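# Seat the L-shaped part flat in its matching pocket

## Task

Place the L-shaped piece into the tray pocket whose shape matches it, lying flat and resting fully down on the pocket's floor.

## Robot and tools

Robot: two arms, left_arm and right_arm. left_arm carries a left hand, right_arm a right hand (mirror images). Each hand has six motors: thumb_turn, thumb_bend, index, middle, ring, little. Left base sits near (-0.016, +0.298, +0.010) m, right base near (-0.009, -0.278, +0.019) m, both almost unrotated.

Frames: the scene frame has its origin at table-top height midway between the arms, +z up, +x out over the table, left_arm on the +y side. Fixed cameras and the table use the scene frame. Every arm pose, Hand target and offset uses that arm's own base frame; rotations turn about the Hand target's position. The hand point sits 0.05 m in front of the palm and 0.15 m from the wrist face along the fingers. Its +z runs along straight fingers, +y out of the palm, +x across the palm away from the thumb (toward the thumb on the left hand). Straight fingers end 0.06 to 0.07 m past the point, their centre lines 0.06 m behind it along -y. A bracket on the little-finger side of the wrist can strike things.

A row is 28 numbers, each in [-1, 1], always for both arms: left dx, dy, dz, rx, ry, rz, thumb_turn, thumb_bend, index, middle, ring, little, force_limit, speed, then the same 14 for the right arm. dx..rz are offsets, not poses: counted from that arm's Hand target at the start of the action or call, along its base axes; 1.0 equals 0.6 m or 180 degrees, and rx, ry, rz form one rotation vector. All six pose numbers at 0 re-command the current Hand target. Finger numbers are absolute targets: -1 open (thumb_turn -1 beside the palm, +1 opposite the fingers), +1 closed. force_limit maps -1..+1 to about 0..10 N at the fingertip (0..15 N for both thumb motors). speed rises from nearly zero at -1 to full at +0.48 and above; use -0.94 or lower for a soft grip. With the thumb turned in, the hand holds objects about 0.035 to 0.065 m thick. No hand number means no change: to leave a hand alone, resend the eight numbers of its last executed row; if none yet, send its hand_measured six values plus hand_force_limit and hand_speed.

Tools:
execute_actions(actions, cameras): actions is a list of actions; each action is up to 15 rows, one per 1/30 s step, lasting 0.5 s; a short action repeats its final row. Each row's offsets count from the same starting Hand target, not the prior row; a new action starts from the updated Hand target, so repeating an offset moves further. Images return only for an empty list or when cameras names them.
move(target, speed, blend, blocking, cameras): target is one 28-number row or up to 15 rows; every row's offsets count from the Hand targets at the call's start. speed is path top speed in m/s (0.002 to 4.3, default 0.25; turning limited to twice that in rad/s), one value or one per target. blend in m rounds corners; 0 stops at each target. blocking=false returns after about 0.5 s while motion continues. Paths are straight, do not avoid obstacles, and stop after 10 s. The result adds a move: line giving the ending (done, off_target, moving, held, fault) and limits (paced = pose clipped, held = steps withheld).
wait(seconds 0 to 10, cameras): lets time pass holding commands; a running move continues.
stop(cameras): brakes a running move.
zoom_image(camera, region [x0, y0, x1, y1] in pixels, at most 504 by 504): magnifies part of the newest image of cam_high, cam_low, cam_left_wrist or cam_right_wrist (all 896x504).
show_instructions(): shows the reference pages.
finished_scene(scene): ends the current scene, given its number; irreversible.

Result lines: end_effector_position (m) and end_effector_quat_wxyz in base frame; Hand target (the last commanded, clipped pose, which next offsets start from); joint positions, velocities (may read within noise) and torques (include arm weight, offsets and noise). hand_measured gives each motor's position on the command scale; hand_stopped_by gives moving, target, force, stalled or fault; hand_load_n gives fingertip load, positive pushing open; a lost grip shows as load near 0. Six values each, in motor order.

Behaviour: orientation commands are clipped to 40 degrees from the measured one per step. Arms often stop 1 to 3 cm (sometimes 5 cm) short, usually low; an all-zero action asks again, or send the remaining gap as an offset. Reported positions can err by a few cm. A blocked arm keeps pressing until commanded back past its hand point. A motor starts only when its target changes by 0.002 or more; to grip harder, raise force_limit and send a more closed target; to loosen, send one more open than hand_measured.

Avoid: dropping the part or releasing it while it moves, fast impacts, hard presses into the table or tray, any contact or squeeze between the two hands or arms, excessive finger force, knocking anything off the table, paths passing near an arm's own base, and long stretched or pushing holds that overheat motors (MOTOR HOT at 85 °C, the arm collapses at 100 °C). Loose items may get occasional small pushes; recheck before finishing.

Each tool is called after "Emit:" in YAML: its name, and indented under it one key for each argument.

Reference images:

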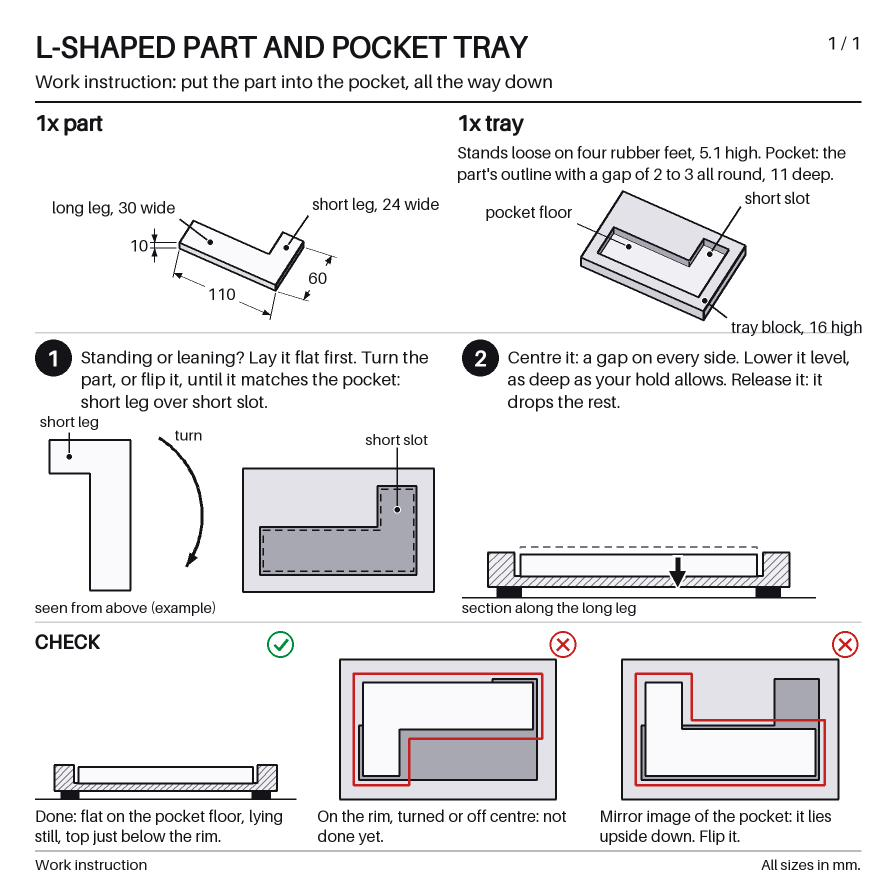

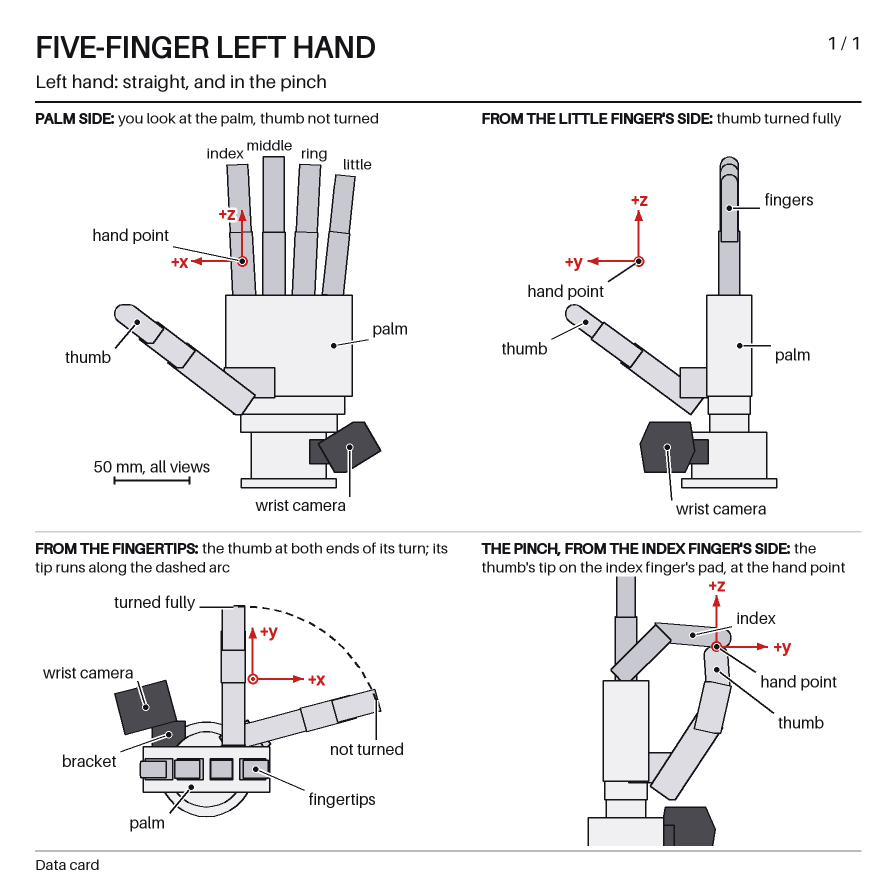

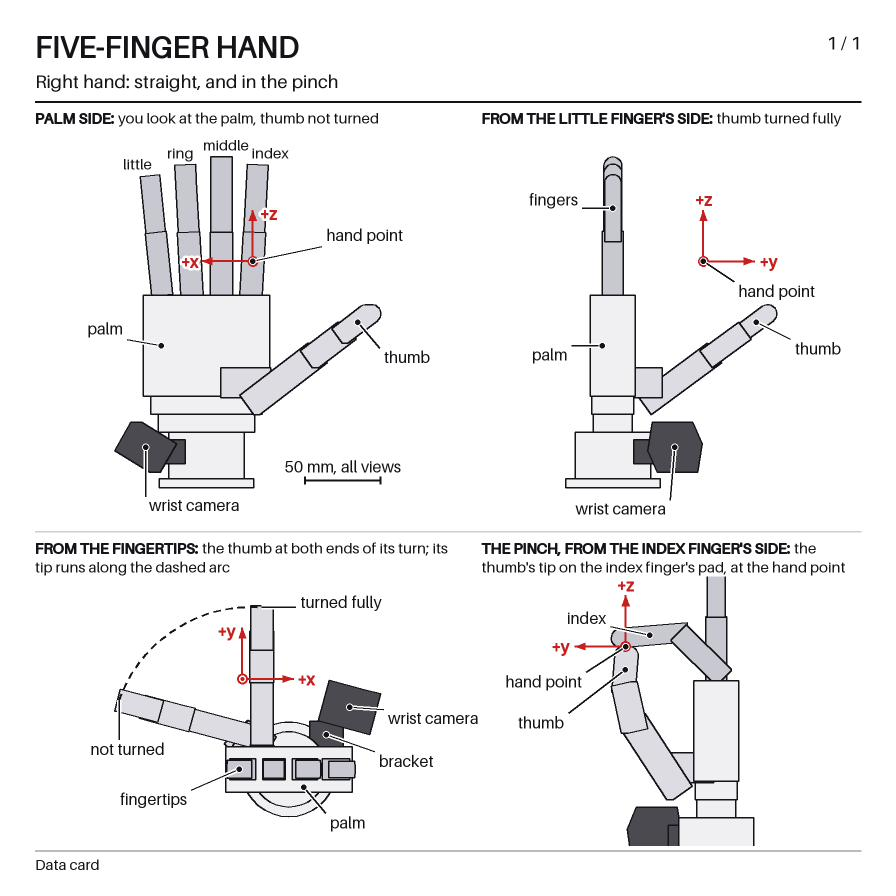

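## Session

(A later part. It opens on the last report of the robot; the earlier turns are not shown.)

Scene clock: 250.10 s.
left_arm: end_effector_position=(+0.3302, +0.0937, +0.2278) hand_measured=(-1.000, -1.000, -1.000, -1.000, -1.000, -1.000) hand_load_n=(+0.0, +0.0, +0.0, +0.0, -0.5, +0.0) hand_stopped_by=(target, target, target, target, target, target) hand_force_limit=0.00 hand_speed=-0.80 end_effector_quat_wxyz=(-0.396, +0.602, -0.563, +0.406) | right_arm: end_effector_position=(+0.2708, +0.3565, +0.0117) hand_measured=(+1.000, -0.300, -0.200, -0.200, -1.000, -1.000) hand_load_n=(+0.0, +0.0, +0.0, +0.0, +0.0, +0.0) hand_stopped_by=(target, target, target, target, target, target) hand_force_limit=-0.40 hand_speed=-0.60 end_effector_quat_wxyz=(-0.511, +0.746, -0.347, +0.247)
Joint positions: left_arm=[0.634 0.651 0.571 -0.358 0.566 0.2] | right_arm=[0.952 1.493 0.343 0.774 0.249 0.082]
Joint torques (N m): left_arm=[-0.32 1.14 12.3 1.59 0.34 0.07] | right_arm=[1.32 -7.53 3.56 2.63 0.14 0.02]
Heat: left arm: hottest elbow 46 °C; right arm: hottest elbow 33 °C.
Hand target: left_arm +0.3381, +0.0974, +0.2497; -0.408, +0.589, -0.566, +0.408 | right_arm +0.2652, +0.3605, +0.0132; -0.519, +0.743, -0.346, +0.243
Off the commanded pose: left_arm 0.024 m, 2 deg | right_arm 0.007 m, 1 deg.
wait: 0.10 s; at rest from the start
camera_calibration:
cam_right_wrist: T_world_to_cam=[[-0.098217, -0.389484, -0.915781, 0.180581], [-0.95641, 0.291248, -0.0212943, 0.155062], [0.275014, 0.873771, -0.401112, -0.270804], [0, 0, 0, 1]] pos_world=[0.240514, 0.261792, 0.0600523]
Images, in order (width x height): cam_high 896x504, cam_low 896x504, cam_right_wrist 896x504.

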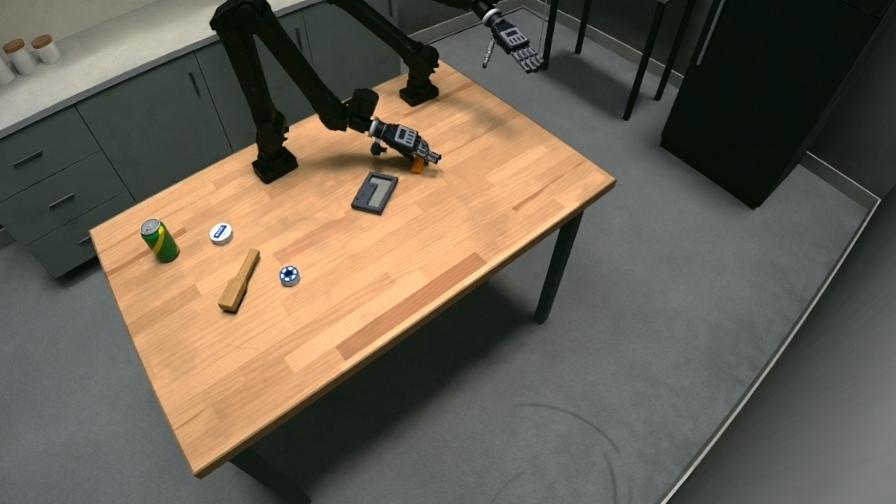

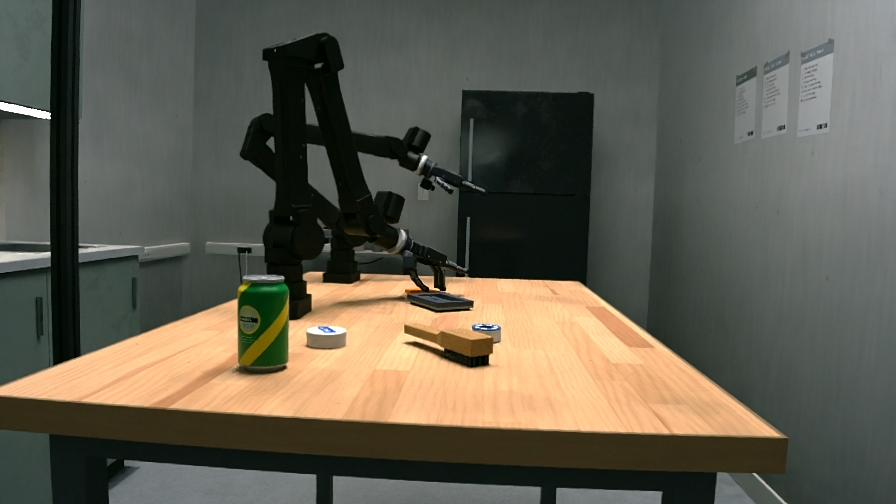

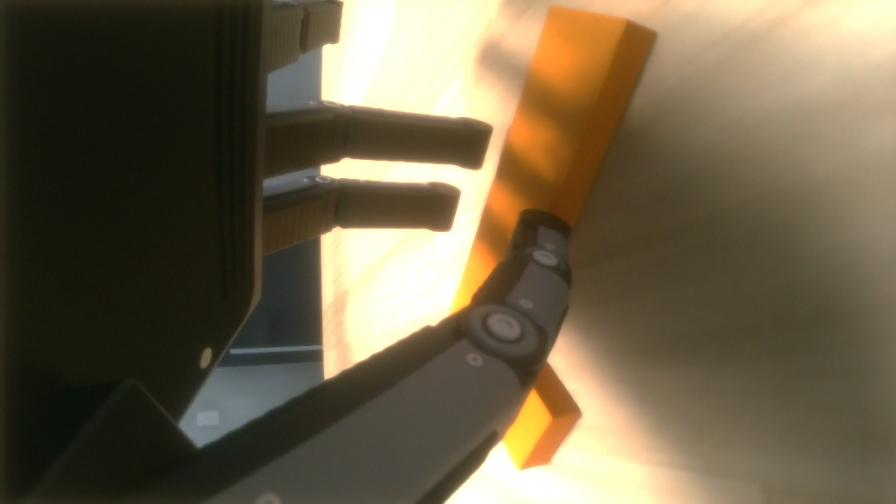

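Emit:
move:
  target: [0,0,0,0,0,0,-1,-1,-1,-1,-1,-1,0,-0.8,0,0,0.11,0,0,0,1,-0.3,-0.6,-0.6,-1,-1,-0.4,-0.3]
  speed: 0.12
  cameras: ["cam_right_wrist"]

Emit:
move:
  target: [0,0,0,0,0,0,-1,-1,-1,-1,-1,-1,0,-0.8,0.073,-0.2975,-0.03,0,0,-0.0472,1,-0.3,-0.6,-0.6,-1,-1,-0.4,-0.3]
  speed: 0.25
  cameras: ["cam_right_wrist"]

Scene clock: 309.20 s.
left_arm: end_effector_position=(+0.3302, +0.0937, +0.2278) hand_measured=(-1.000, -1.000, -1.000, -1.000, -1.000, -1.000) hand_load_n=(-0.5, +0.0, -0.5, +0.0, +0.0, +0.0) hand_stopped_by=(target, target, target, target, target, target) hand_force_limit=0.00 hand_speed=-0.80 end_effector_quat_wxyz=(-0.396, +0.602, -0.563, +0.406) | right_arm: end_effector_position=(+0.2587, +0.3398, +0.0590) hand_measured=(+1.000, -0.300, -0.600, -0.600, -1.000, -1.000) hand_load_n=(+0.0, +0.0, +0.0, +0.0, +0.0, +0.0) hand_stopped_by=(target, target, target, target, target, target) hand_force_limit=-0.40 hand_speed=-0.30 end_effector_quat_wxyz=(-0.502, +0.753, -0.349, +0.245)
Joint positions: left_arm=[0.634 0.651 0.571 -0.358 0.566 0.2] | right_arm=[0.952 1.213 0.343 0.471 0.249 0.083]
Joint torques (N m): left_arm=[-0.32 1.2 12.3 1.58 0.35 0.08] | right_arm=[1.49 -6.07 9.29 1.25 0.14 0.01]
Heat: left arm: hottest elbow 47 °C; right arm: hottest elbow 32 °C.
Hand target: left_arm +0.3381, +0.0974, +0.2497; -0.408, +0.589, -0.566, +0.408 | right_arm +0.2651, +0.3607, +0.0793; -0.520, +0.743, -0.346, +0.242
Off the commanded pose: left_arm 0.024 m, 2 deg | right_arm 0.030 m, 2 deg.
move: off_target (left_arm, right_arm)
camera_calibration:
cam_right_wrist: T_world_to_cam=[[-0.110418, -0.406266, -0.907059, 0.22453], [-0.95671, 0.290717, -0.0137477, 0.149145], [0.269283, 0.866275, -0.420779, -0.2288], [0, 0, 0, 1]] pos_world=[0.229093, 0.246064, 0.109438]
Images, in order (width x height): cam_right_wrist 896x504.

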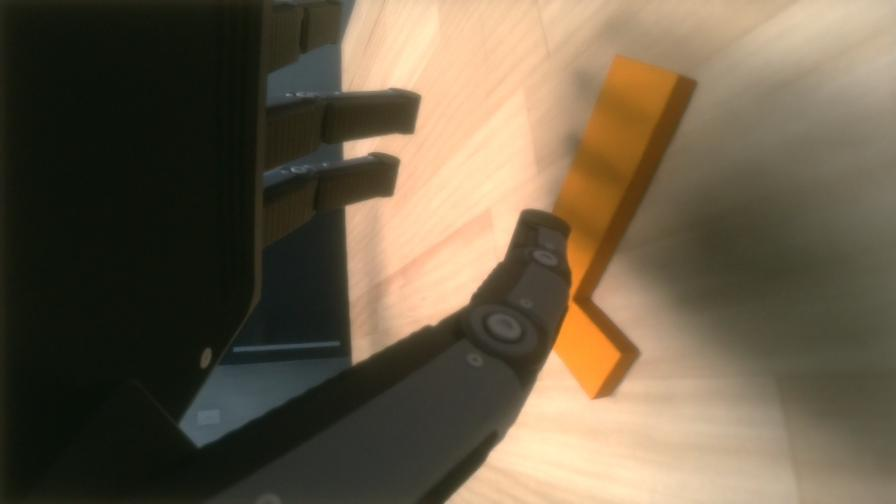

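Scene clock: 310.70 s.
left_arm: end_effector_position=(+0.3302, +0.0937, +0.2278) hand_measured=(-1.000, -1.000, -1.000, -1.000, -1.000, -1.000) hand_load_n=(+0.0, +0.0, +0.0, +0.0, -0.5, +0.0) hand_stopped_by=(target, target, target, target, target, target) hand_force_limit=0.00 hand_speed=-0.80 end_effector_quat_wxyz=(-0.396, +0.602, -0.563, +0.406) | right_arm: end_effector_position=(+0.3120, +0.1854, +0.0655) hand_measured=(+1.000, -0.300, -0.600, -0.600, -1.000, -1.000) hand_load_n=(+0.0, +0.0, +0.0, +0.0, +0.0, +0.0) hand_stopped_by=(target, target, target, target, target, target) hand_force_limit=-0.40 hand_speed=-0.30 end_effector_quat_wxyz=(-0.506, +0.711, -0.401, +0.280)
Joint positions: left_arm=[0.634 0.651 0.571 -0.358 0.566 0.2] | right_arm=[0.371 0.965 0.183 0.439 -0.169 -0.052]
Joint torques (N m): left_arm=[-0.32 1.2 12.3 1.59 0.35 0.07] | right_arm=[-0.38 -3.49 5.94 1.17 -0.25 -0.22]
Heat: left arm: hottest elbow 47 °C; right arm: hottest elbow 32 °C.
Hand target: left_arm +0.3381, +0.0974, +0.2497; -0.408, +0.589, -0.566, +0.408 | right_arm +0.3089, +0.1821, +0.0613; -0.500, +0.715, -0.400, +0.280
Off the commanded pose: left_arm 0.024 m, 2 deg | right_arm 0.006 m, 1 deg.
move: off_target (left_arm)
camera_calibration:
cam_right_wrist: T_world_to_cam=[[-0.142471, -0.342674, -0.928589, 0.173174], [-0.905597, 0.423781, -0.0174433, 0.204749], [0.399496, 0.838442, -0.3707, -0.145386], [0, 0, 0, 1]] pos_world=[0.268173, 0.0944712, 0.110484]
Images, in order (width x height): cam_right_wrist 896x504.

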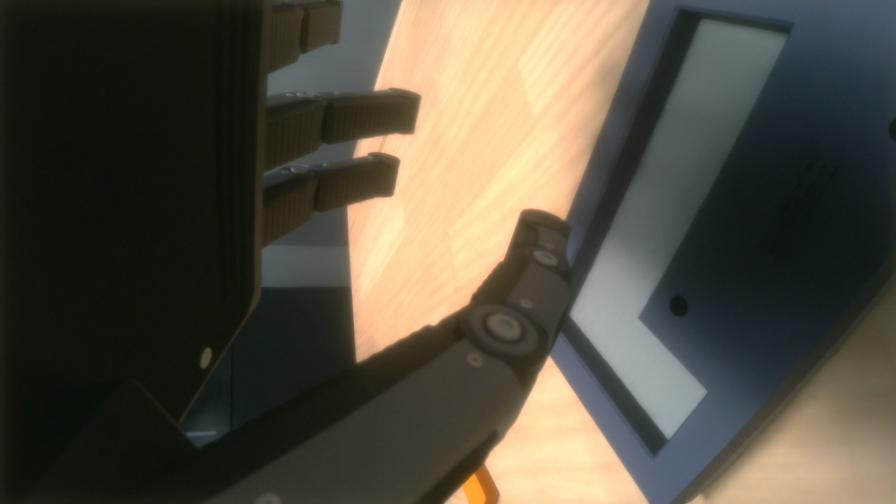

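Emit:
move:
  target: [0,0,0,0,0,0,-1,-1,-1,-1,-1,-1,0,-0.8,-0.0982,0.2997,0.005,0,0,0.046,1,-0.3,-0.6,-0.6,-1,-1,-0.4,-0.3]
  speed: 0.25
  cameras: ["cam_right_wrist"]

Emit:
zoom_image:
  camera: "cam_right_wrist"
  region: [480, 0, 780, 504]

Scene clock: 334.63 s.
left_arm: end_effector_position=(+0.3302, +0.0937, +0.2278) hand_measured=(-1.000, -1.000, -1.000, -1.000, -1.000, -1.000) hand_load_n=(+0.0, +0.0, +0.0, +0.0, +0.0, +0.0) hand_stopped_by=(target, target, target, target, target, target) hand_force_limit=0.00 hand_speed=-0.80 end_effector_quat_wxyz=(-0.396, +0.602, -0.563, +0.406) | right_arm: end_effector_position=(+0.2388, +0.3409, +0.0422) hand_measured=(+1.000, -0.300, -0.600, -0.600, -1.000, -1.000) hand_load_n=(+0.0, +0.0, +0.0, +0.0, +0.0, +0.0) hand_stopped_by=(target, target, target, target, target, target) hand_force_limit=-0.40 hand_speed=-0.30 end_effector_quat_wxyz=(-0.493, +0.761, -0.345, +0.243)
Joint positions: left_arm=[0.634 0.651 0.571 -0.358 0.566 0.2] | right_arm=[1.014 1.238 0.316 0.495 0.3 0.102]
Joint torques (N m): left_arm=[-0.32 1.2 12.3 1.59 0.34 0.08] | right_arm=[0.44 -5.48 8.46 2.51 0.16 0.06]
Heat: left arm: hottest elbow 47 °C; right arm: hottest elbow 33 °C.
Hand target: left_arm +0.3381, +0.0974, +0.2497; -0.408, +0.589, -0.566, +0.408 | right_arm +0.2500, +0.3619, +0.0643; -0.519, +0.742, -0.347, +0.243
Off the commanded pose: left_arm 0.024 m, 2 deg | right_arm 0.033 m, 4 deg.
move: off_target (left_arm, right_arm)
camera_calibration:
cam_right_wrist: T_world_to_cam=[[-0.116456, -0.427101, -0.896673, 0.215657], [-0.959241, 0.282415, -0.0099368, 0.132884], [0.257478, 0.858968, -0.442582, -0.225209], [0, 0, 0, 1]] pos_world=[0.210568, 0.248027, 0.0950209]
Images, in order (width x height): cam_right_wrist 896x504.

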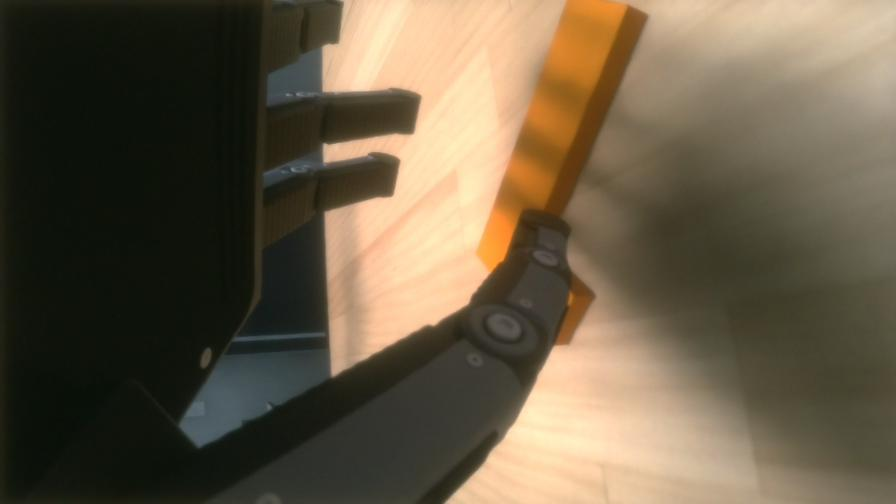

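Scaled by 1.000.

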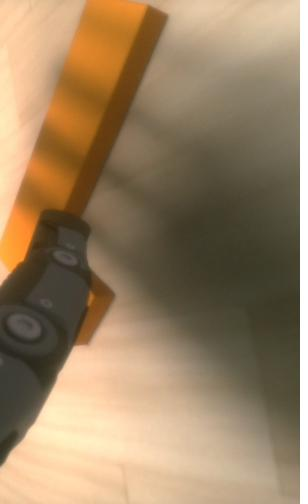

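Emit:
move:
  target: [0,0,0,0,0,0,-1,-1,-1,-1,-1,-1,0,-0.8,0.0095,-0.0068,-0.0822,0,0,0,1,-0.3,-0.6,-0.6,-1,-1,-0.4,-0.3]
  speed: 0.1
  cameras: ["cam_right_wrist"]

Emit:
zoom_image:
  camera: "cam_right_wrist"
  region: [430, 0, 780, 504]

Scene clock: 341.33 s.
left_arm: end_effector_position=(+0.3302, +0.0937, +0.2278) hand_measured=(-1.000, -1.000, -1.000, -1.000, -1.000, -1.000) hand_load_n=(+0.0, +0.0, +0.0, +0.0, +0.0, +0.0) hand_stopped_by=(target, target, target, target, target, target) hand_force_limit=0.00 hand_speed=-0.80 end_effector_quat_wxyz=(-0.396, +0.602, -0.563, +0.406) | right_arm: end_effector_position=(+0.2484, +0.3574, +0.0088) hand_measured=(+1.000, -0.300, -0.600, -0.600, -1.000, -1.000) hand_load_n=(+0.0, +0.0, +0.0, +0.0, -0.5, +0.0) hand_stopped_by=(target, target, target, target, target, target) hand_force_limit=-0.40 hand_speed=-0.30 end_effector_quat_wxyz=(-0.510, +0.752, -0.343, +0.240)
Joint positions: left_arm=[0.634 0.651 0.571 -0.358 0.566 0.2] | right_arm=[1.008 1.472 0.316 0.766 0.283 0.102]
Joint torques (N m): left_arm=[-0.32 1.2 12.29 1.59 0.35 0.08] | right_arm=[-1.2 -7.59 4.16 2.48 -0.09 -0.08]
Heat: left arm: hottest elbow 47 °C; right arm: hottest elbow 34 °C.
Hand target: left_arm +0.3381, +0.0974, +0.2497; -0.408, +0.589, -0.566, +0.408 | right_arm +0.2557, +0.3579, +0.0150; -0.519, +0.742, -0.347, +0.243
Off the commanded pose: left_arm 0.024 m, 2 deg | right_arm 0.010 m, 2 deg.
move: off_target (left_arm)
camera_calibration:
cam_right_wrist: T_world_to_cam=[[-0.100172, -0.395894, -0.912816, 0.178747], [-0.961613, 0.274085, -0.0133448, 0.140683], [0.255472, 0.876439, -0.408152, -0.262624], [0, 0, 0, 1]] pos_world=[0.220281, 0.262379, 0.0578503]
Images, in order (width x height): cam_right_wrist 896x504.

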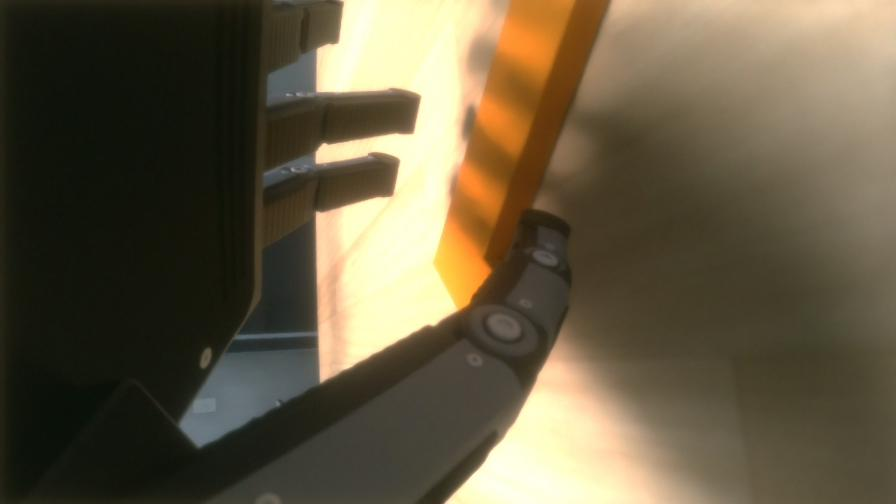

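Scaled by 1.000.

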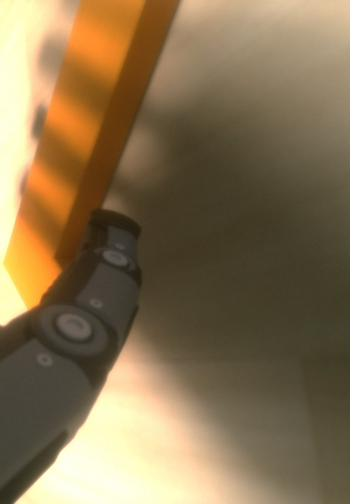

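Emit:
move:
  target: [0,0,0,0,0,0,-1,-1,-1,-1,-1,-1,0,-0.8,0.0043,-0.0052,-0.0107,0,0,0,1,-0.3,-0.6,-0.6,-1,-1,-0.4,-0.3]
  speed: 0.04

Scene clock: 346.30 s.
left_arm: end_effector_position=(+0.3302, +0.0937, +0.2278) hand_measured=(-1.000, -1.000, -1.000, -1.000, -1.000, -1.000) hand_load_n=(-0.5, +0.0, +0.0, +0.0, +0.0, +0.0) hand_stopped_by=(target, target, target, target, target, target) hand_force_limit=0.00 hand_speed=-0.80 end_effector_quat_wxyz=(-0.396, +0.602, -0.563, +0.406) | right_arm: end_effector_position=(+0.2529, +0.3578, +0.0073) hand_measured=(+1.000, -0.300, -0.600, -0.600, -1.000, -1.000) hand_load_n=(+0.0, +0.0, +0.0, +0.0, +0.0, +0.0) hand_stopped_by=(target, target, target, target, target, target) hand_force_limit=-0.40 hand_speed=-0.30 end_effector_quat_wxyz=(-0.515, +0.748, -0.344, +0.239)
Joint positions: left_arm=[0.634 0.651 0.571 -0.358 0.566 0.2] | right_arm=[0.994 1.496 0.316 0.803 0.27 0.102]
Joint torques (N m): left_arm=[-0.32 1.14 12.3 1.59 0.34 0.08] | right_arm=[-1.38 -7.06 3.6 2.66 -0.1 -0.14]
Heat: left arm: hottest elbow 47 °C; right arm: hottest elbow 33 °C.
Hand target: left_arm +0.3381, +0.0974, +0.2497; -0.408, +0.589, -0.566, +0.408 | right_arm +0.2584, +0.3547, +0.0085; -0.519, +0.742, -0.347, +0.243
Off the commanded pose: left_arm 0.024 m, 2 deg | right_arm 0.006 m, 1 deg.
move: off_target (left_arm)

Emit:
move:
  target: [0,0,0,0,0,0,-1,-1,-1,-1,-1,-1,0,-0.8,0,0,-0.0095,0,0,0,1,-0.3,-0.6,-0.6,-1,-1,-0.4,-0.3]
  speed: 0.03

Scene clock: 349.73 s.
left_arm: end_effector_position=(+0.3302, +0.0937, +0.2278) hand_measured=(-1.000, -1.000, -1.000, -1.000, -1.000, -1.000) hand_load_n=(+0.0, +0.0, +0.0, +0.0, +0.0, +0.0) hand_stopped_by=(target, target, target, target, target, target) hand_force_limit=0.00 hand_speed=-0.80 end_effector_quat_wxyz=(-0.396, +0.602, -0.563, +0.406) | right_arm: end_effector_position=(+0.2535, +0.3587, +0.0025) hand_measured=(+1.000, -0.300, -0.600, -0.600, -1.000, -1.000) hand_load_n=(+0.0, +0.0, +0.0, +0.0, +0.0, +0.0) hand_stopped_by=(target, target, target, target, target, target) hand_force_limit=-0.40 hand_speed=-0.30 end_effector_quat_wxyz=(-0.516, +0.747, -0.344, +0.239)
Joint positions: left_arm=[0.634 0.651 0.571 -0.358 0.566 0.2] | right_arm=[0.994 1.525 0.316 0.835 0.27 0.102]
Joint torques (N m): left_arm=[-0.32 1.2 12.3 1.59 0.35 0.08] | right_arm=[-1.61 -7.3 3.19 2.52 -0.1 -0.14]
Heat: left arm: hottest elbow 47 °C; right arm: hottest elbow 33 °C.
Hand target: left_arm +0.3381, +0.0974, +0.2497; -0.408, +0.589, -0.566, +0.408 | right_arm +0.2584, +0.3547, +0.0030; -0.519, +0.742, -0.347, +0.243
Off the commanded pose: left_arm 0.024 m, 2 deg | right_arm 0.006 m, 1 deg.
move: off_target (left_arm)

Emit:
move:
  target: [0,0,0,0,0,0,-1,-1,-1,-1,-1,-1,0,-0.8,0,0,0,0,0,0,1,-0.3,0.1,0.1,-1,-1,-0.4,-0.9]
  cameras: ["cam_right_wrist"]

Emit:
zoom_image:
  camera: "cam_right_wrist"
  region: [350, 0, 650, 400]

Scene clock: 354.80 s.
left_arm: end_effector_position=(+0.3302, +0.0937, +0.2278) hand_measured=(-1.000, -1.000, -1.000, -1.000, -1.000, -1.000) hand_load_n=(+0.0, +0.0, +0.0, +0.0, +0.0, +0.0) hand_stopped_by=(target, target, target, target, target, target) hand_force_limit=0.00 hand_speed=-0.80 end_effector_quat_wxyz=(-0.396, +0.602, -0.563, +0.406) | right_arm: end_effector_position=(+0.2540, +0.3596, +0.0041) hand_measured=(+1.000, -0.300, -0.090, -0.100, -1.000, -1.000) hand_load_n=(-0.5, +3.5, +5.5, +3.0, +0.0, +0.0) hand_stopped_by=(target, target, force, force, target, target) hand_force_limit=-0.40 hand_speed=-0.90 end_effector_quat_wxyz=(-0.519, +0.745, -0.344, +0.239)
Joint positions: left_arm=[0.634 0.651 0.571 -0.358 0.566 0.2] | right_arm=[0.994 1.525 0.316 0.842 0.269 0.102]
Joint torques (N m): left_arm=[-0.32 1.14 12.3 1.59 0.35 0.08] | right_arm=[-1.26 -7.18 3.19 2.37 -0.09 -0.13]
Heat: left arm: hottest elbow 48 °C; right arm: hottest elbow 33 °C.
Hand target: left_arm +0.3381, +0.0974, +0.2497; -0.408, +0.589, -0.566, +0.408 | right_arm +0.2584, +0.3547, +0.0029; -0.519, +0.742, -0.347, +0.243
Off the commanded pose: left_arm 0.024 m, 2 deg | right_arm 0.007 m, 1 deg.
move: off_target (left_arm)
camera_calibration:
cam_right_wrist: T_world_to_cam=[[-0.0935549, -0.375916, -0.921919, 0.167118], [-0.961032, 0.276027, -0.0150269, 0.144585], [0.260123, 0.884588, -0.387091, -0.272217], [0, 0, 0, 1]] pos_world=[0.225395, 0.263713, 0.0508693]
Images, in order (width x height): cam_right_wrist 896x504.

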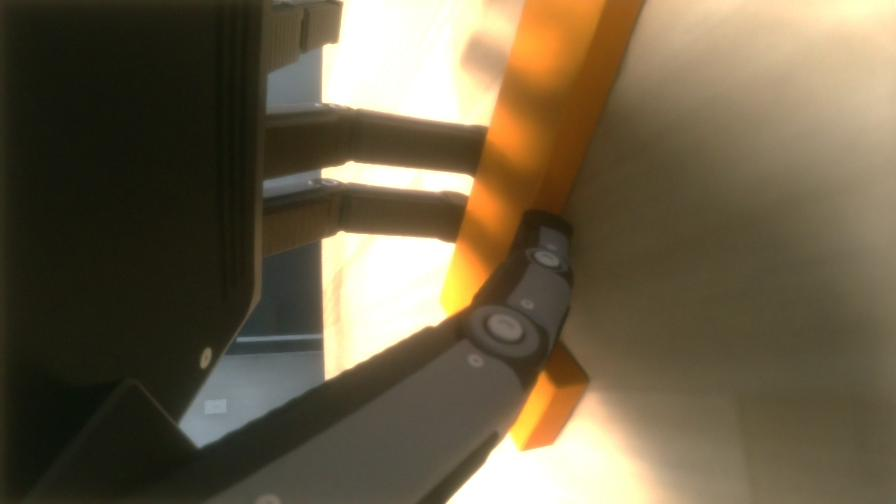

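Scaled by 1.260 from the camera's 896x504 image, which has a finer 1280x720 frame.

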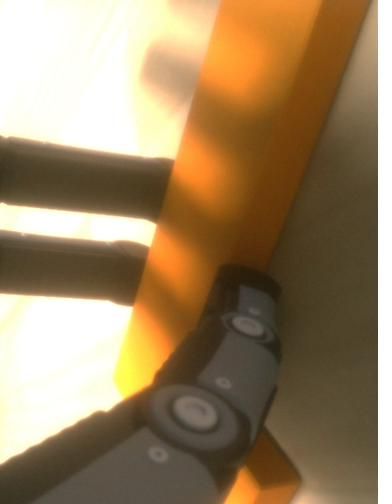

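Emit:
move:
  target:
    - [0,0,0,0,0,0,-1,-1,-1,-1,-1,-1,0,-0.8,0,0,0.1,0,0,0,1,-0.3,0.1,0.1,-1,-1,-0.4,-0.9]
    - [0,0,0,0,0,0,-1,-1,-1,-1,-1,-1,0,-0.8,0.0793,-0.2928,0.0867,0,0,-0.046,1,-0.3,0.1,0.1,-1,-1,-0.4,-0.9]
  speed: [0.1,0.2]
  blend: [0.01,0]
  cameras: ["cam_right_wrist","cam_low"]

Emit:
zoom_image:
  camera: "cam_right_wrist"
  region: [400, 0, 896, 504]

Scene clock: 365.63 s.
left_arm: end_effector_position=(+0.3302, +0.0937, +0.2278) hand_measured=(-1.000, -1.000, -1.000, -1.000, -1.000, -1.000) hand_load_n=(-0.5, +0.0, +0.0, +0.0, +0.0, +0.0) hand_stopped_by=(target, target, target, target, target, target) hand_force_limit=0.00 hand_speed=-0.80 end_effector_quat_wxyz=(-0.396, +0.602, -0.563, +0.406) | right_arm: end_effector_position=(+0.3085, +0.1825, +0.0583) hand_measured=(+1.000, -0.302, -0.090, -0.100, -1.000, -1.000) hand_load_n=(-0.5, +4.5, +5.0, +2.5, +0.0, +0.0) hand_stopped_by=(target, target, force, force, target, target) hand_force_limit=-0.40 hand_speed=-0.90 end_effector_quat_wxyz=(-0.505, +0.711, -0.401, +0.279)
Joint positions: left_arm=[0.634 0.651 0.571 -0.358 0.566 0.2] | right_arm=[0.363 0.98 0.165 0.47 -0.178 -0.055]
Joint torques (N m): left_arm=[-0.32 1.2 12.3 1.59 0.34 0.08] | right_arm=[-0.32 -3.49 5.79 1.22 -0.24 -0.25]
Heat: left arm: hottest elbow 48 °C; right arm: hottest elbow 33 °C.
Hand target: left_arm +0.3381, +0.0974, +0.2497; -0.408, +0.589, -0.566, +0.408 | right_arm +0.3058, +0.1790, +0.0548; -0.500, +0.715, -0.400, +0.280
Off the commanded pose: left_arm 0.024 m, 2 deg | right_arm 0.005 m, 1 deg.
move: off_target (left_arm)
camera_calibration:
cam_right_wrist: T_world_to_cam=[[-0.143835, -0.343864, -0.927938, 0.165611], [-0.906045, 0.422868, -0.0162606, 0.202944], [0.397987, 0.838415, -0.37238, -0.143653], [0, 0, 0, 1]] pos_world=[0.264869, 0.0915693, 0.103483]
Images, in order (width x height): cam_low 896x504, cam_right_wrist 896x504.

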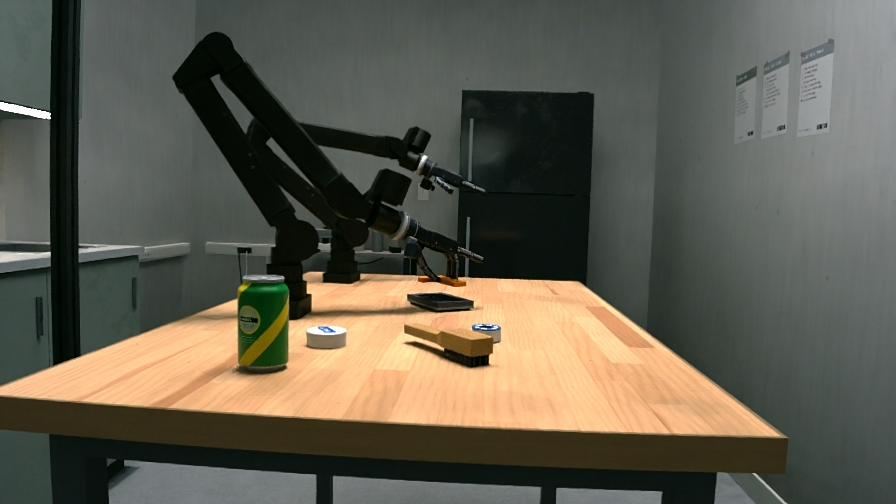

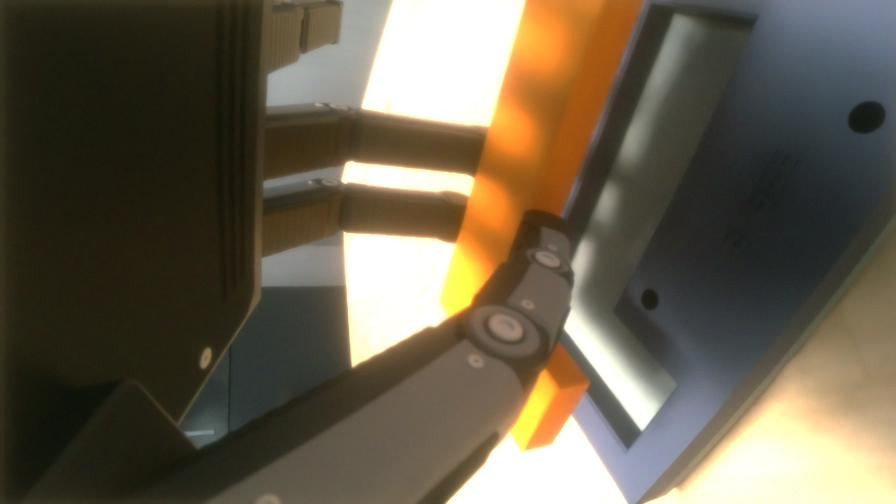

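Scaled by 1.000.

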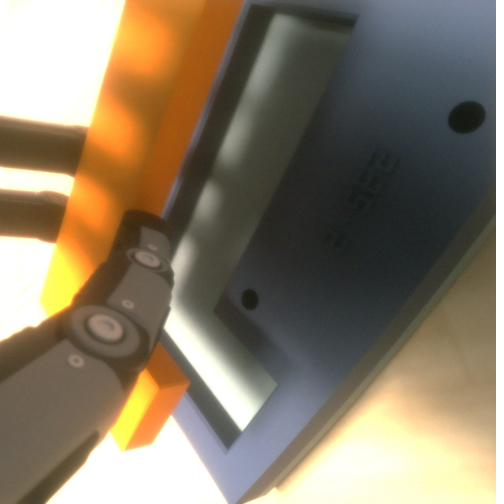

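Emit:
zoom_image:
  camera: "cam_right_wrist"
  region: [490, 320, 690, 480]

Emit:
zoom_image:
  camera: "cam_right_wrist"
  region: [420, 0, 800, 230]

Scaled by 2.520 from the camera's 896x504 image, which has a finer 1280x720 frame.

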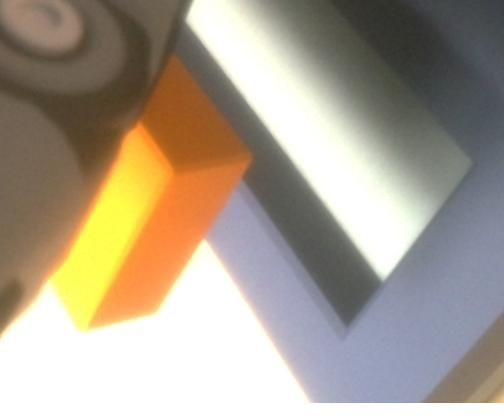

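Scaled by 1.326 from the camera's 896x504 image, which has a finer 1280x720 frame.

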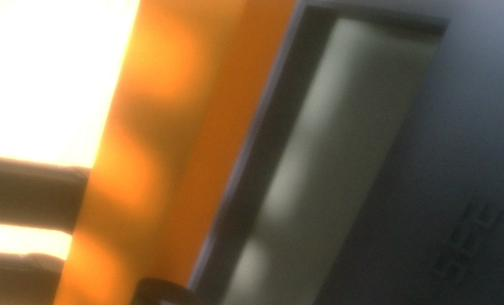

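Emit:
zoom_image:
  camera: "cam_low"
  region: [390, 230, 500, 320]

Scaled by 4.582 from the camera's 896x504 image, which has a finer 1280x720 frame.

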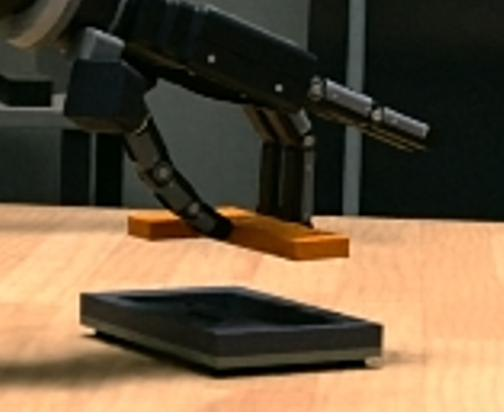

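Emit:
move:
  target:
    - [0,0,0,0,0,0,-1,-1,-1,-1,-1,-1,0,-0.8,-0.0055,0.0225,0.05,-0.0087,0.0142,-0.0028,1,-0.3,0.1,0.1,-1,-1,-0.4,-0.9]
    - [0,0,0,0,0,0,-1,-1,-1,-1,-1,-1,0,-0.8,0.002,0.0158,-0.015,-0.0087,0.0142,-0.0028,1,-0.3,0.1,0.1,-1,-1,-0.4,-0.9]
  speed: [0.12,0.08]
  cameras: ["cam_right_wrist","cam_low"]

Emit:
zoom_image:
  camera: "cam_right_wrist"
  region: [490, 320, 690, 480]

Emit:
zoom_image:
  camera: "cam_right_wrist"
  region: [420, 0, 800, 230]

Emit:
zoom_image:
  camera: "cam_low"
  region: [390, 240, 500, 320]

Scene clock: 414.33 s.
left_arm: end_effector_position=(+0.3302, +0.0937, +0.2278) hand_measured=(-1.000, -1.000, -1.000, -1.000, -1.000, -1.000) hand_load_n=(+0.0, +0.0, +0.0, +0.0, +0.0, +0.0) hand_stopped_by=(target, target, target, target, target, target) hand_force_limit=0.00 hand_speed=-0.80 end_effector_quat_wxyz=(-0.396, +0.602, -0.563, +0.406) | right_arm: end_effector_position=(+0.2996, +0.1891, +0.0387) hand_measured=(+1.000, -0.302, -0.090, -0.100, -1.000, -1.000) hand_load_n=(-0.5, +4.5, +4.5, +2.5, +0.0, +0.0) hand_stopped_by=(target, target, force, force, target, target) hand_force_limit=-0.40 hand_speed=-0.90 end_effector_quat_wxyz=(-0.471, +0.735, -0.411, +0.263)
Joint positions: left_arm=[0.634 0.651 0.571 -0.358 0.566 0.2] | right_arm=[0.423 1.017 0.184 0.4 -0.116 -0.053]
Joint torques (N m): left_arm=[-0.32 1.2 12.3 1.58 0.35 0.08] | right_arm=[-0.85 -3.25 6.46 2.65 -0.25 -0.11]
Heat: left arm: hottest elbow 48 °C; right arm: hottest elbow 34 °C.
Hand target: left_arm +0.3381, +0.0974, +0.2497; -0.408, +0.589, -0.566, +0.408 | right_arm +0.3071, +0.1884, +0.0459; -0.480, +0.726, -0.410, +0.272
Off the commanded pose: left_arm 0.024 m, 2 deg | right_arm 0.010 m, 2 deg.
move: off_target (left_arm)
camera_calibration:
cam_right_wrist: T_world_to_cam=[[-0.209946, -0.393243, -0.895144, 0.17625], [-0.906445, 0.421431, 0.027459, 0.190502], [0.366444, 0.817163, -0.44493, -0.136644], [0, 0, 0, 1]] pos_world=[0.259755, 0.100686, 0.0917414]
Images, in order (width x height): cam_low 896x504, cam_right_wrist 896x504.

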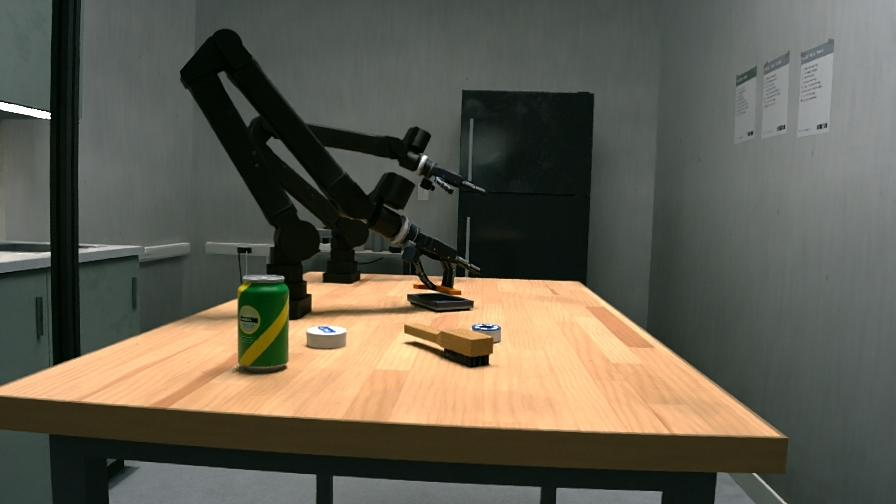

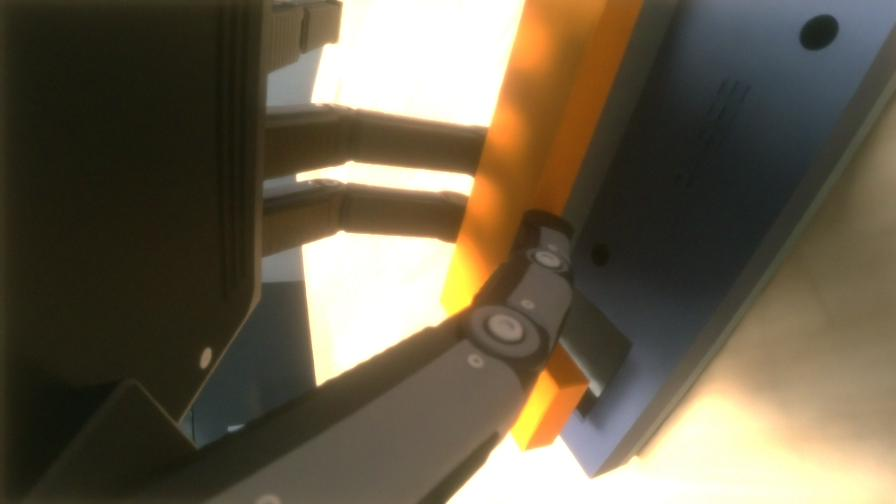

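Scaled by 2.520 from the camera's 896x504 image, which has a finer 1280x720 frame.

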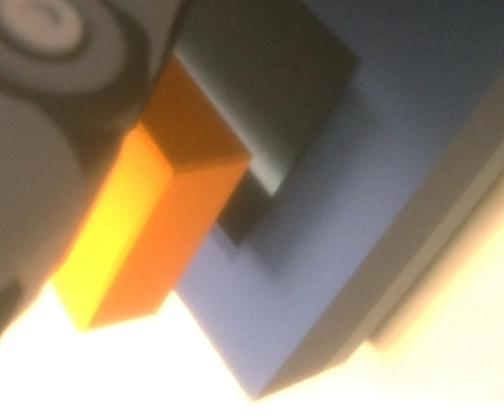

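Scaled by 1.326 from the camera's 896x504 image, which has a finer 1280x720 frame.

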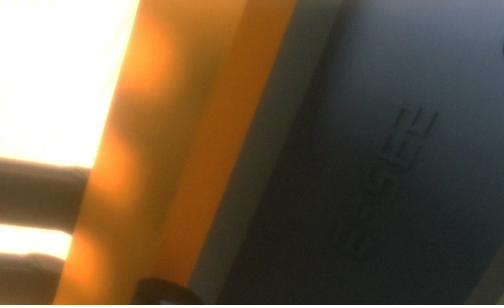

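Scaled by 4.582 from the camera's 896x504 image, which has a finer 1280x720 frame.

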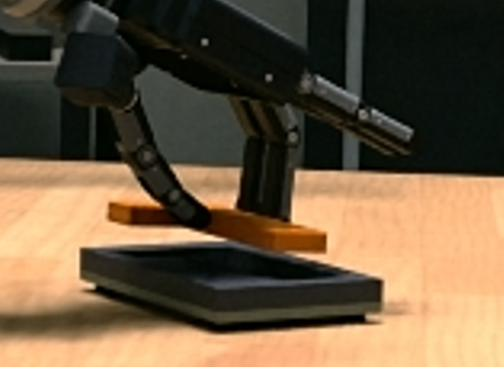

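Emit:
move:
  target:
    - [0,0,0,0,0,0,-1,-1,-1,-1,-1,-1,0,-0.8,0.0112,-0.0132,0.0583,0.0041,-0.0066,-0.0044,1,-0.3,0.1,0.1,-1,-1,-0.4,-0.9]
    - [0,0,0,0,0,0,-1,-1,-1,-1,-1,-1,0,-0.8,0.0017,0.0043,0.0583,0.0041,-0.0066,-0.0044,1,-0.3,0.1,0.1,-1,-1,-0.4,-0.9]
    - [0,0,0,0,0,0,-1,-1,-1,-1,-1,-1,0,-0.8,0.0058,0.0045,-0.0147,0.0041,-0.0066,-0.0044,1,-0.3,0.1,0.1,-1,-1,-0.4,-0.9]
  speed: [0.12,0.12,0.08]
  cameras: ["cam_right_wrist"]

Emit:
zoom_image:
  camera: "cam_right_wrist"
  region: [490, 320, 690, 480]

Emit:
zoom_image:
  camera: "cam_right_wrist"
  region: [420, 0, 800, 230]

Scene clock: 444.50 s.
left_arm: end_effector_position=(+0.3302, +0.0937, +0.2278) hand_measured=(-1.000, -1.000, -1.000, -1.000, -1.000, -1.000) hand_load_n=(+0.0, +0.0, +0.0, +0.0, +0.0, +0.0) hand_stopped_by=(target, target, target, target, target, target) hand_force_limit=0.00 hand_speed=-0.80 end_effector_quat_wxyz=(-0.396, +0.602, -0.563, +0.406) | right_arm: end_effector_position=(+0.3121, +0.1876, +0.0348) hand_measured=(+1.000, -0.302, -0.090, -0.100, -1.000, -1.000) hand_load_n=(-0.5, +4.5, +5.0, +2.5, +0.0, +0.0) hand_stopped_by=(target, target, force, force, target, target) hand_force_limit=-0.40 hand_speed=-0.90 end_effector_quat_wxyz=(-0.478, +0.722, -0.415, +0.280)
Joint positions: left_arm=[0.634 0.651 0.571 -0.358 0.566 0.2] | right_arm=[0.415 1.1 0.176 0.527 -0.097 -0.049]
Joint torques (N m): left_arm=[-0.32 1.2 12.29 1.58 0.34 0.08] | right_arm=[0.73 -4.01 5.12 2.66 -0.13 -0.01]
Heat: left arm: hottest elbow 48 °C; right arm: hottest elbow 34 °C.
Hand target: left_arm +0.3381, +0.0974, +0.2497; -0.408, +0.589, -0.566, +0.408 | right_arm +0.3106, +0.1912, +0.0371; -0.487, +0.717, -0.412, +0.280
Off the commanded pose: left_arm 0.024 m, 2 deg | right_arm 0.004 m, 1 deg.
move: off_target (left_arm)
camera_calibration:
cam_right_wrist: T_world_to_cam=[[-0.189784, -0.377565, -0.906326, 0.165976], [-0.894643, 0.44678, 0.00121428, 0.195011], [0.404469, 0.811069, -0.422578, -0.153217], [0, 0, 0, 1]] pos_world=[0.267936, 0.0998093, 0.0854455]
Images, in order (width x height): cam_right_wrist 896x504.

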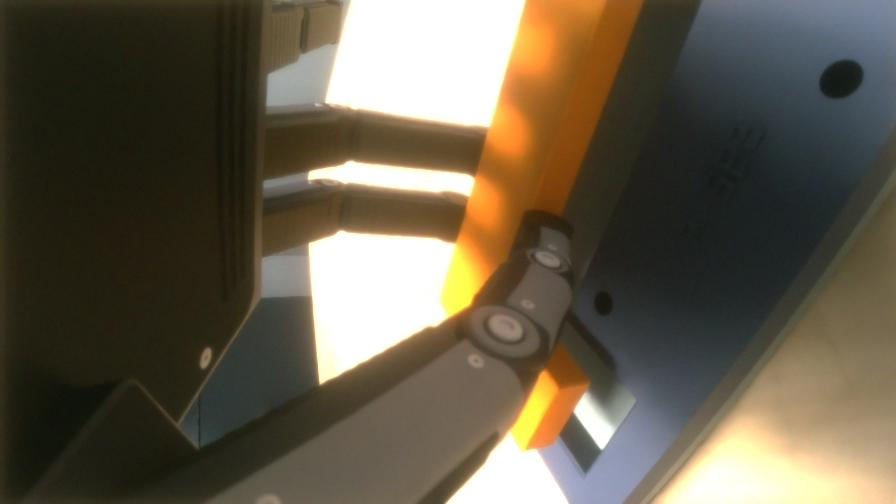

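Scaled by 2.520 from the camera's 896x504 image, which has a finer 1280x720 frame.

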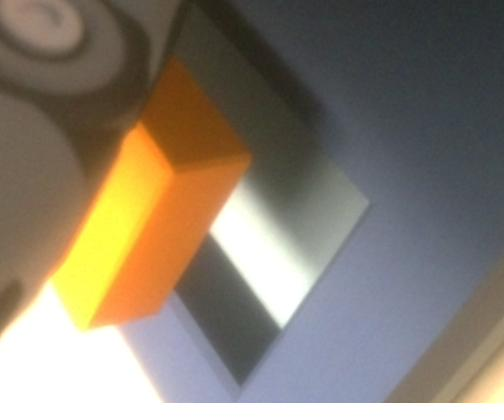

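Scaled by 1.326 from the camera's 896x504 image, which has a finer 1280x720 frame.

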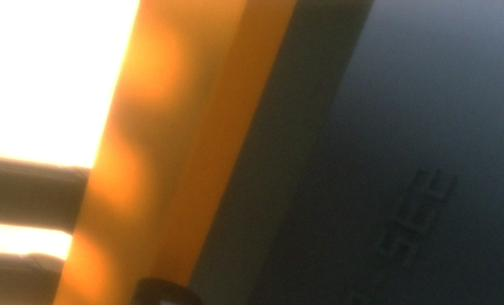

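Emit:
move:
  target: [0,0,0,0,0,0,-1,-1,-1,-1,-1,-1,0,-0.8,-0.0103,-0.0003,-0.005,0,0,0,1,-0.3,0.1,0.1,-1,-1,-0.4,-0.9]
  speed: 0.05
  cameras: ["cam_right_wrist"]

Emit:
zoom_image:
  camera: "cam_right_wrist"
  region: [490, 320, 690, 480]

Scene clock: 467.20 s.
left_arm: end_effector_position=(+0.3302, +0.0937, +0.2278) hand_measured=(-1.000, -1.000, -1.000, -1.000, -1.000, -1.000) hand_load_n=(-0.5, +0.0, +0.0, +0.0, +0.0, +0.0) hand_stopped_by=(target, target, target, target, target, target) hand_force_limit=0.00 hand_speed=-0.80 end_effector_quat_wxyz=(-0.396, +0.602, -0.563, +0.406) | right_arm: end_effector_position=(+0.3063, +0.1857, +0.0295) hand_measured=(+1.000, -0.302, -0.090, -0.100, -1.000, -1.000) hand_load_n=(-1.0, +4.5, +4.5, +2.5, +0.0, +0.0) hand_stopped_by=(target, target, force, force, target, target) hand_force_limit=-0.40 hand_speed=-0.90 end_effector_quat_wxyz=(-0.476, +0.723, -0.416, +0.280)
Joint positions: left_arm=[0.634 0.651 0.571 -0.358 0.566 0.2] | right_arm=[0.42 1.1 0.16 0.537 -0.089 -0.047]
Joint torques (N m): left_arm=[-0.38 1.14 12.3 1.58 0.35 0.08] | right_arm=[1.55 -4.25 5 2.62 -0.04 0]
Heat: left arm: hottest elbow 48 °C; right arm: hottest elbow 34 °C.
Hand target: left_arm +0.3381, +0.0974, +0.2497; -0.408, +0.589, -0.566, +0.408 | right_arm +0.3044, +0.1910, +0.0341; -0.487, +0.717, -0.412, +0.280
Off the commanded pose: left_arm 0.024 m, 2 deg | right_arm 0.007 m, 1 deg.
move: off_target (left_arm)
camera_calibration:
cam_right_wrist: T_world_to_cam=[[-0.195652, -0.380102, -0.904015, 0.161627], [-0.893436, 0.449168, 0.00450537, 0.189812], [0.404342, 0.808561, -0.427478, -0.150919], [0, 0, 0, 1]] pos_world=[0.262231, 0.0982045, 0.080743]
Images, in order (width x height): cam_right_wrist 896x504.

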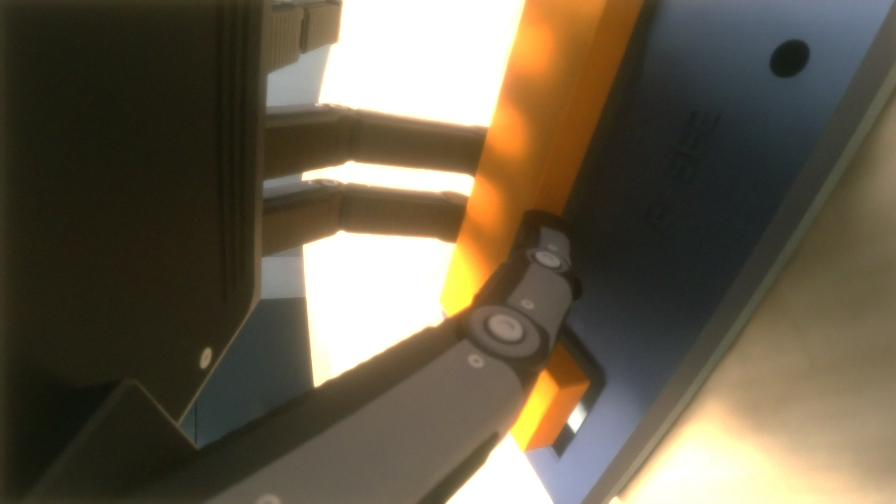

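Scaled by 2.520 from the camera's 896x504 image, which has a finer 1280x720 frame.

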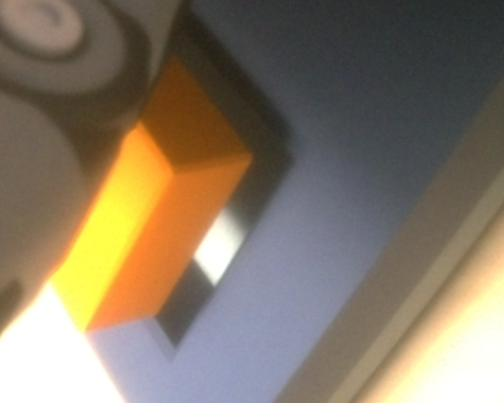

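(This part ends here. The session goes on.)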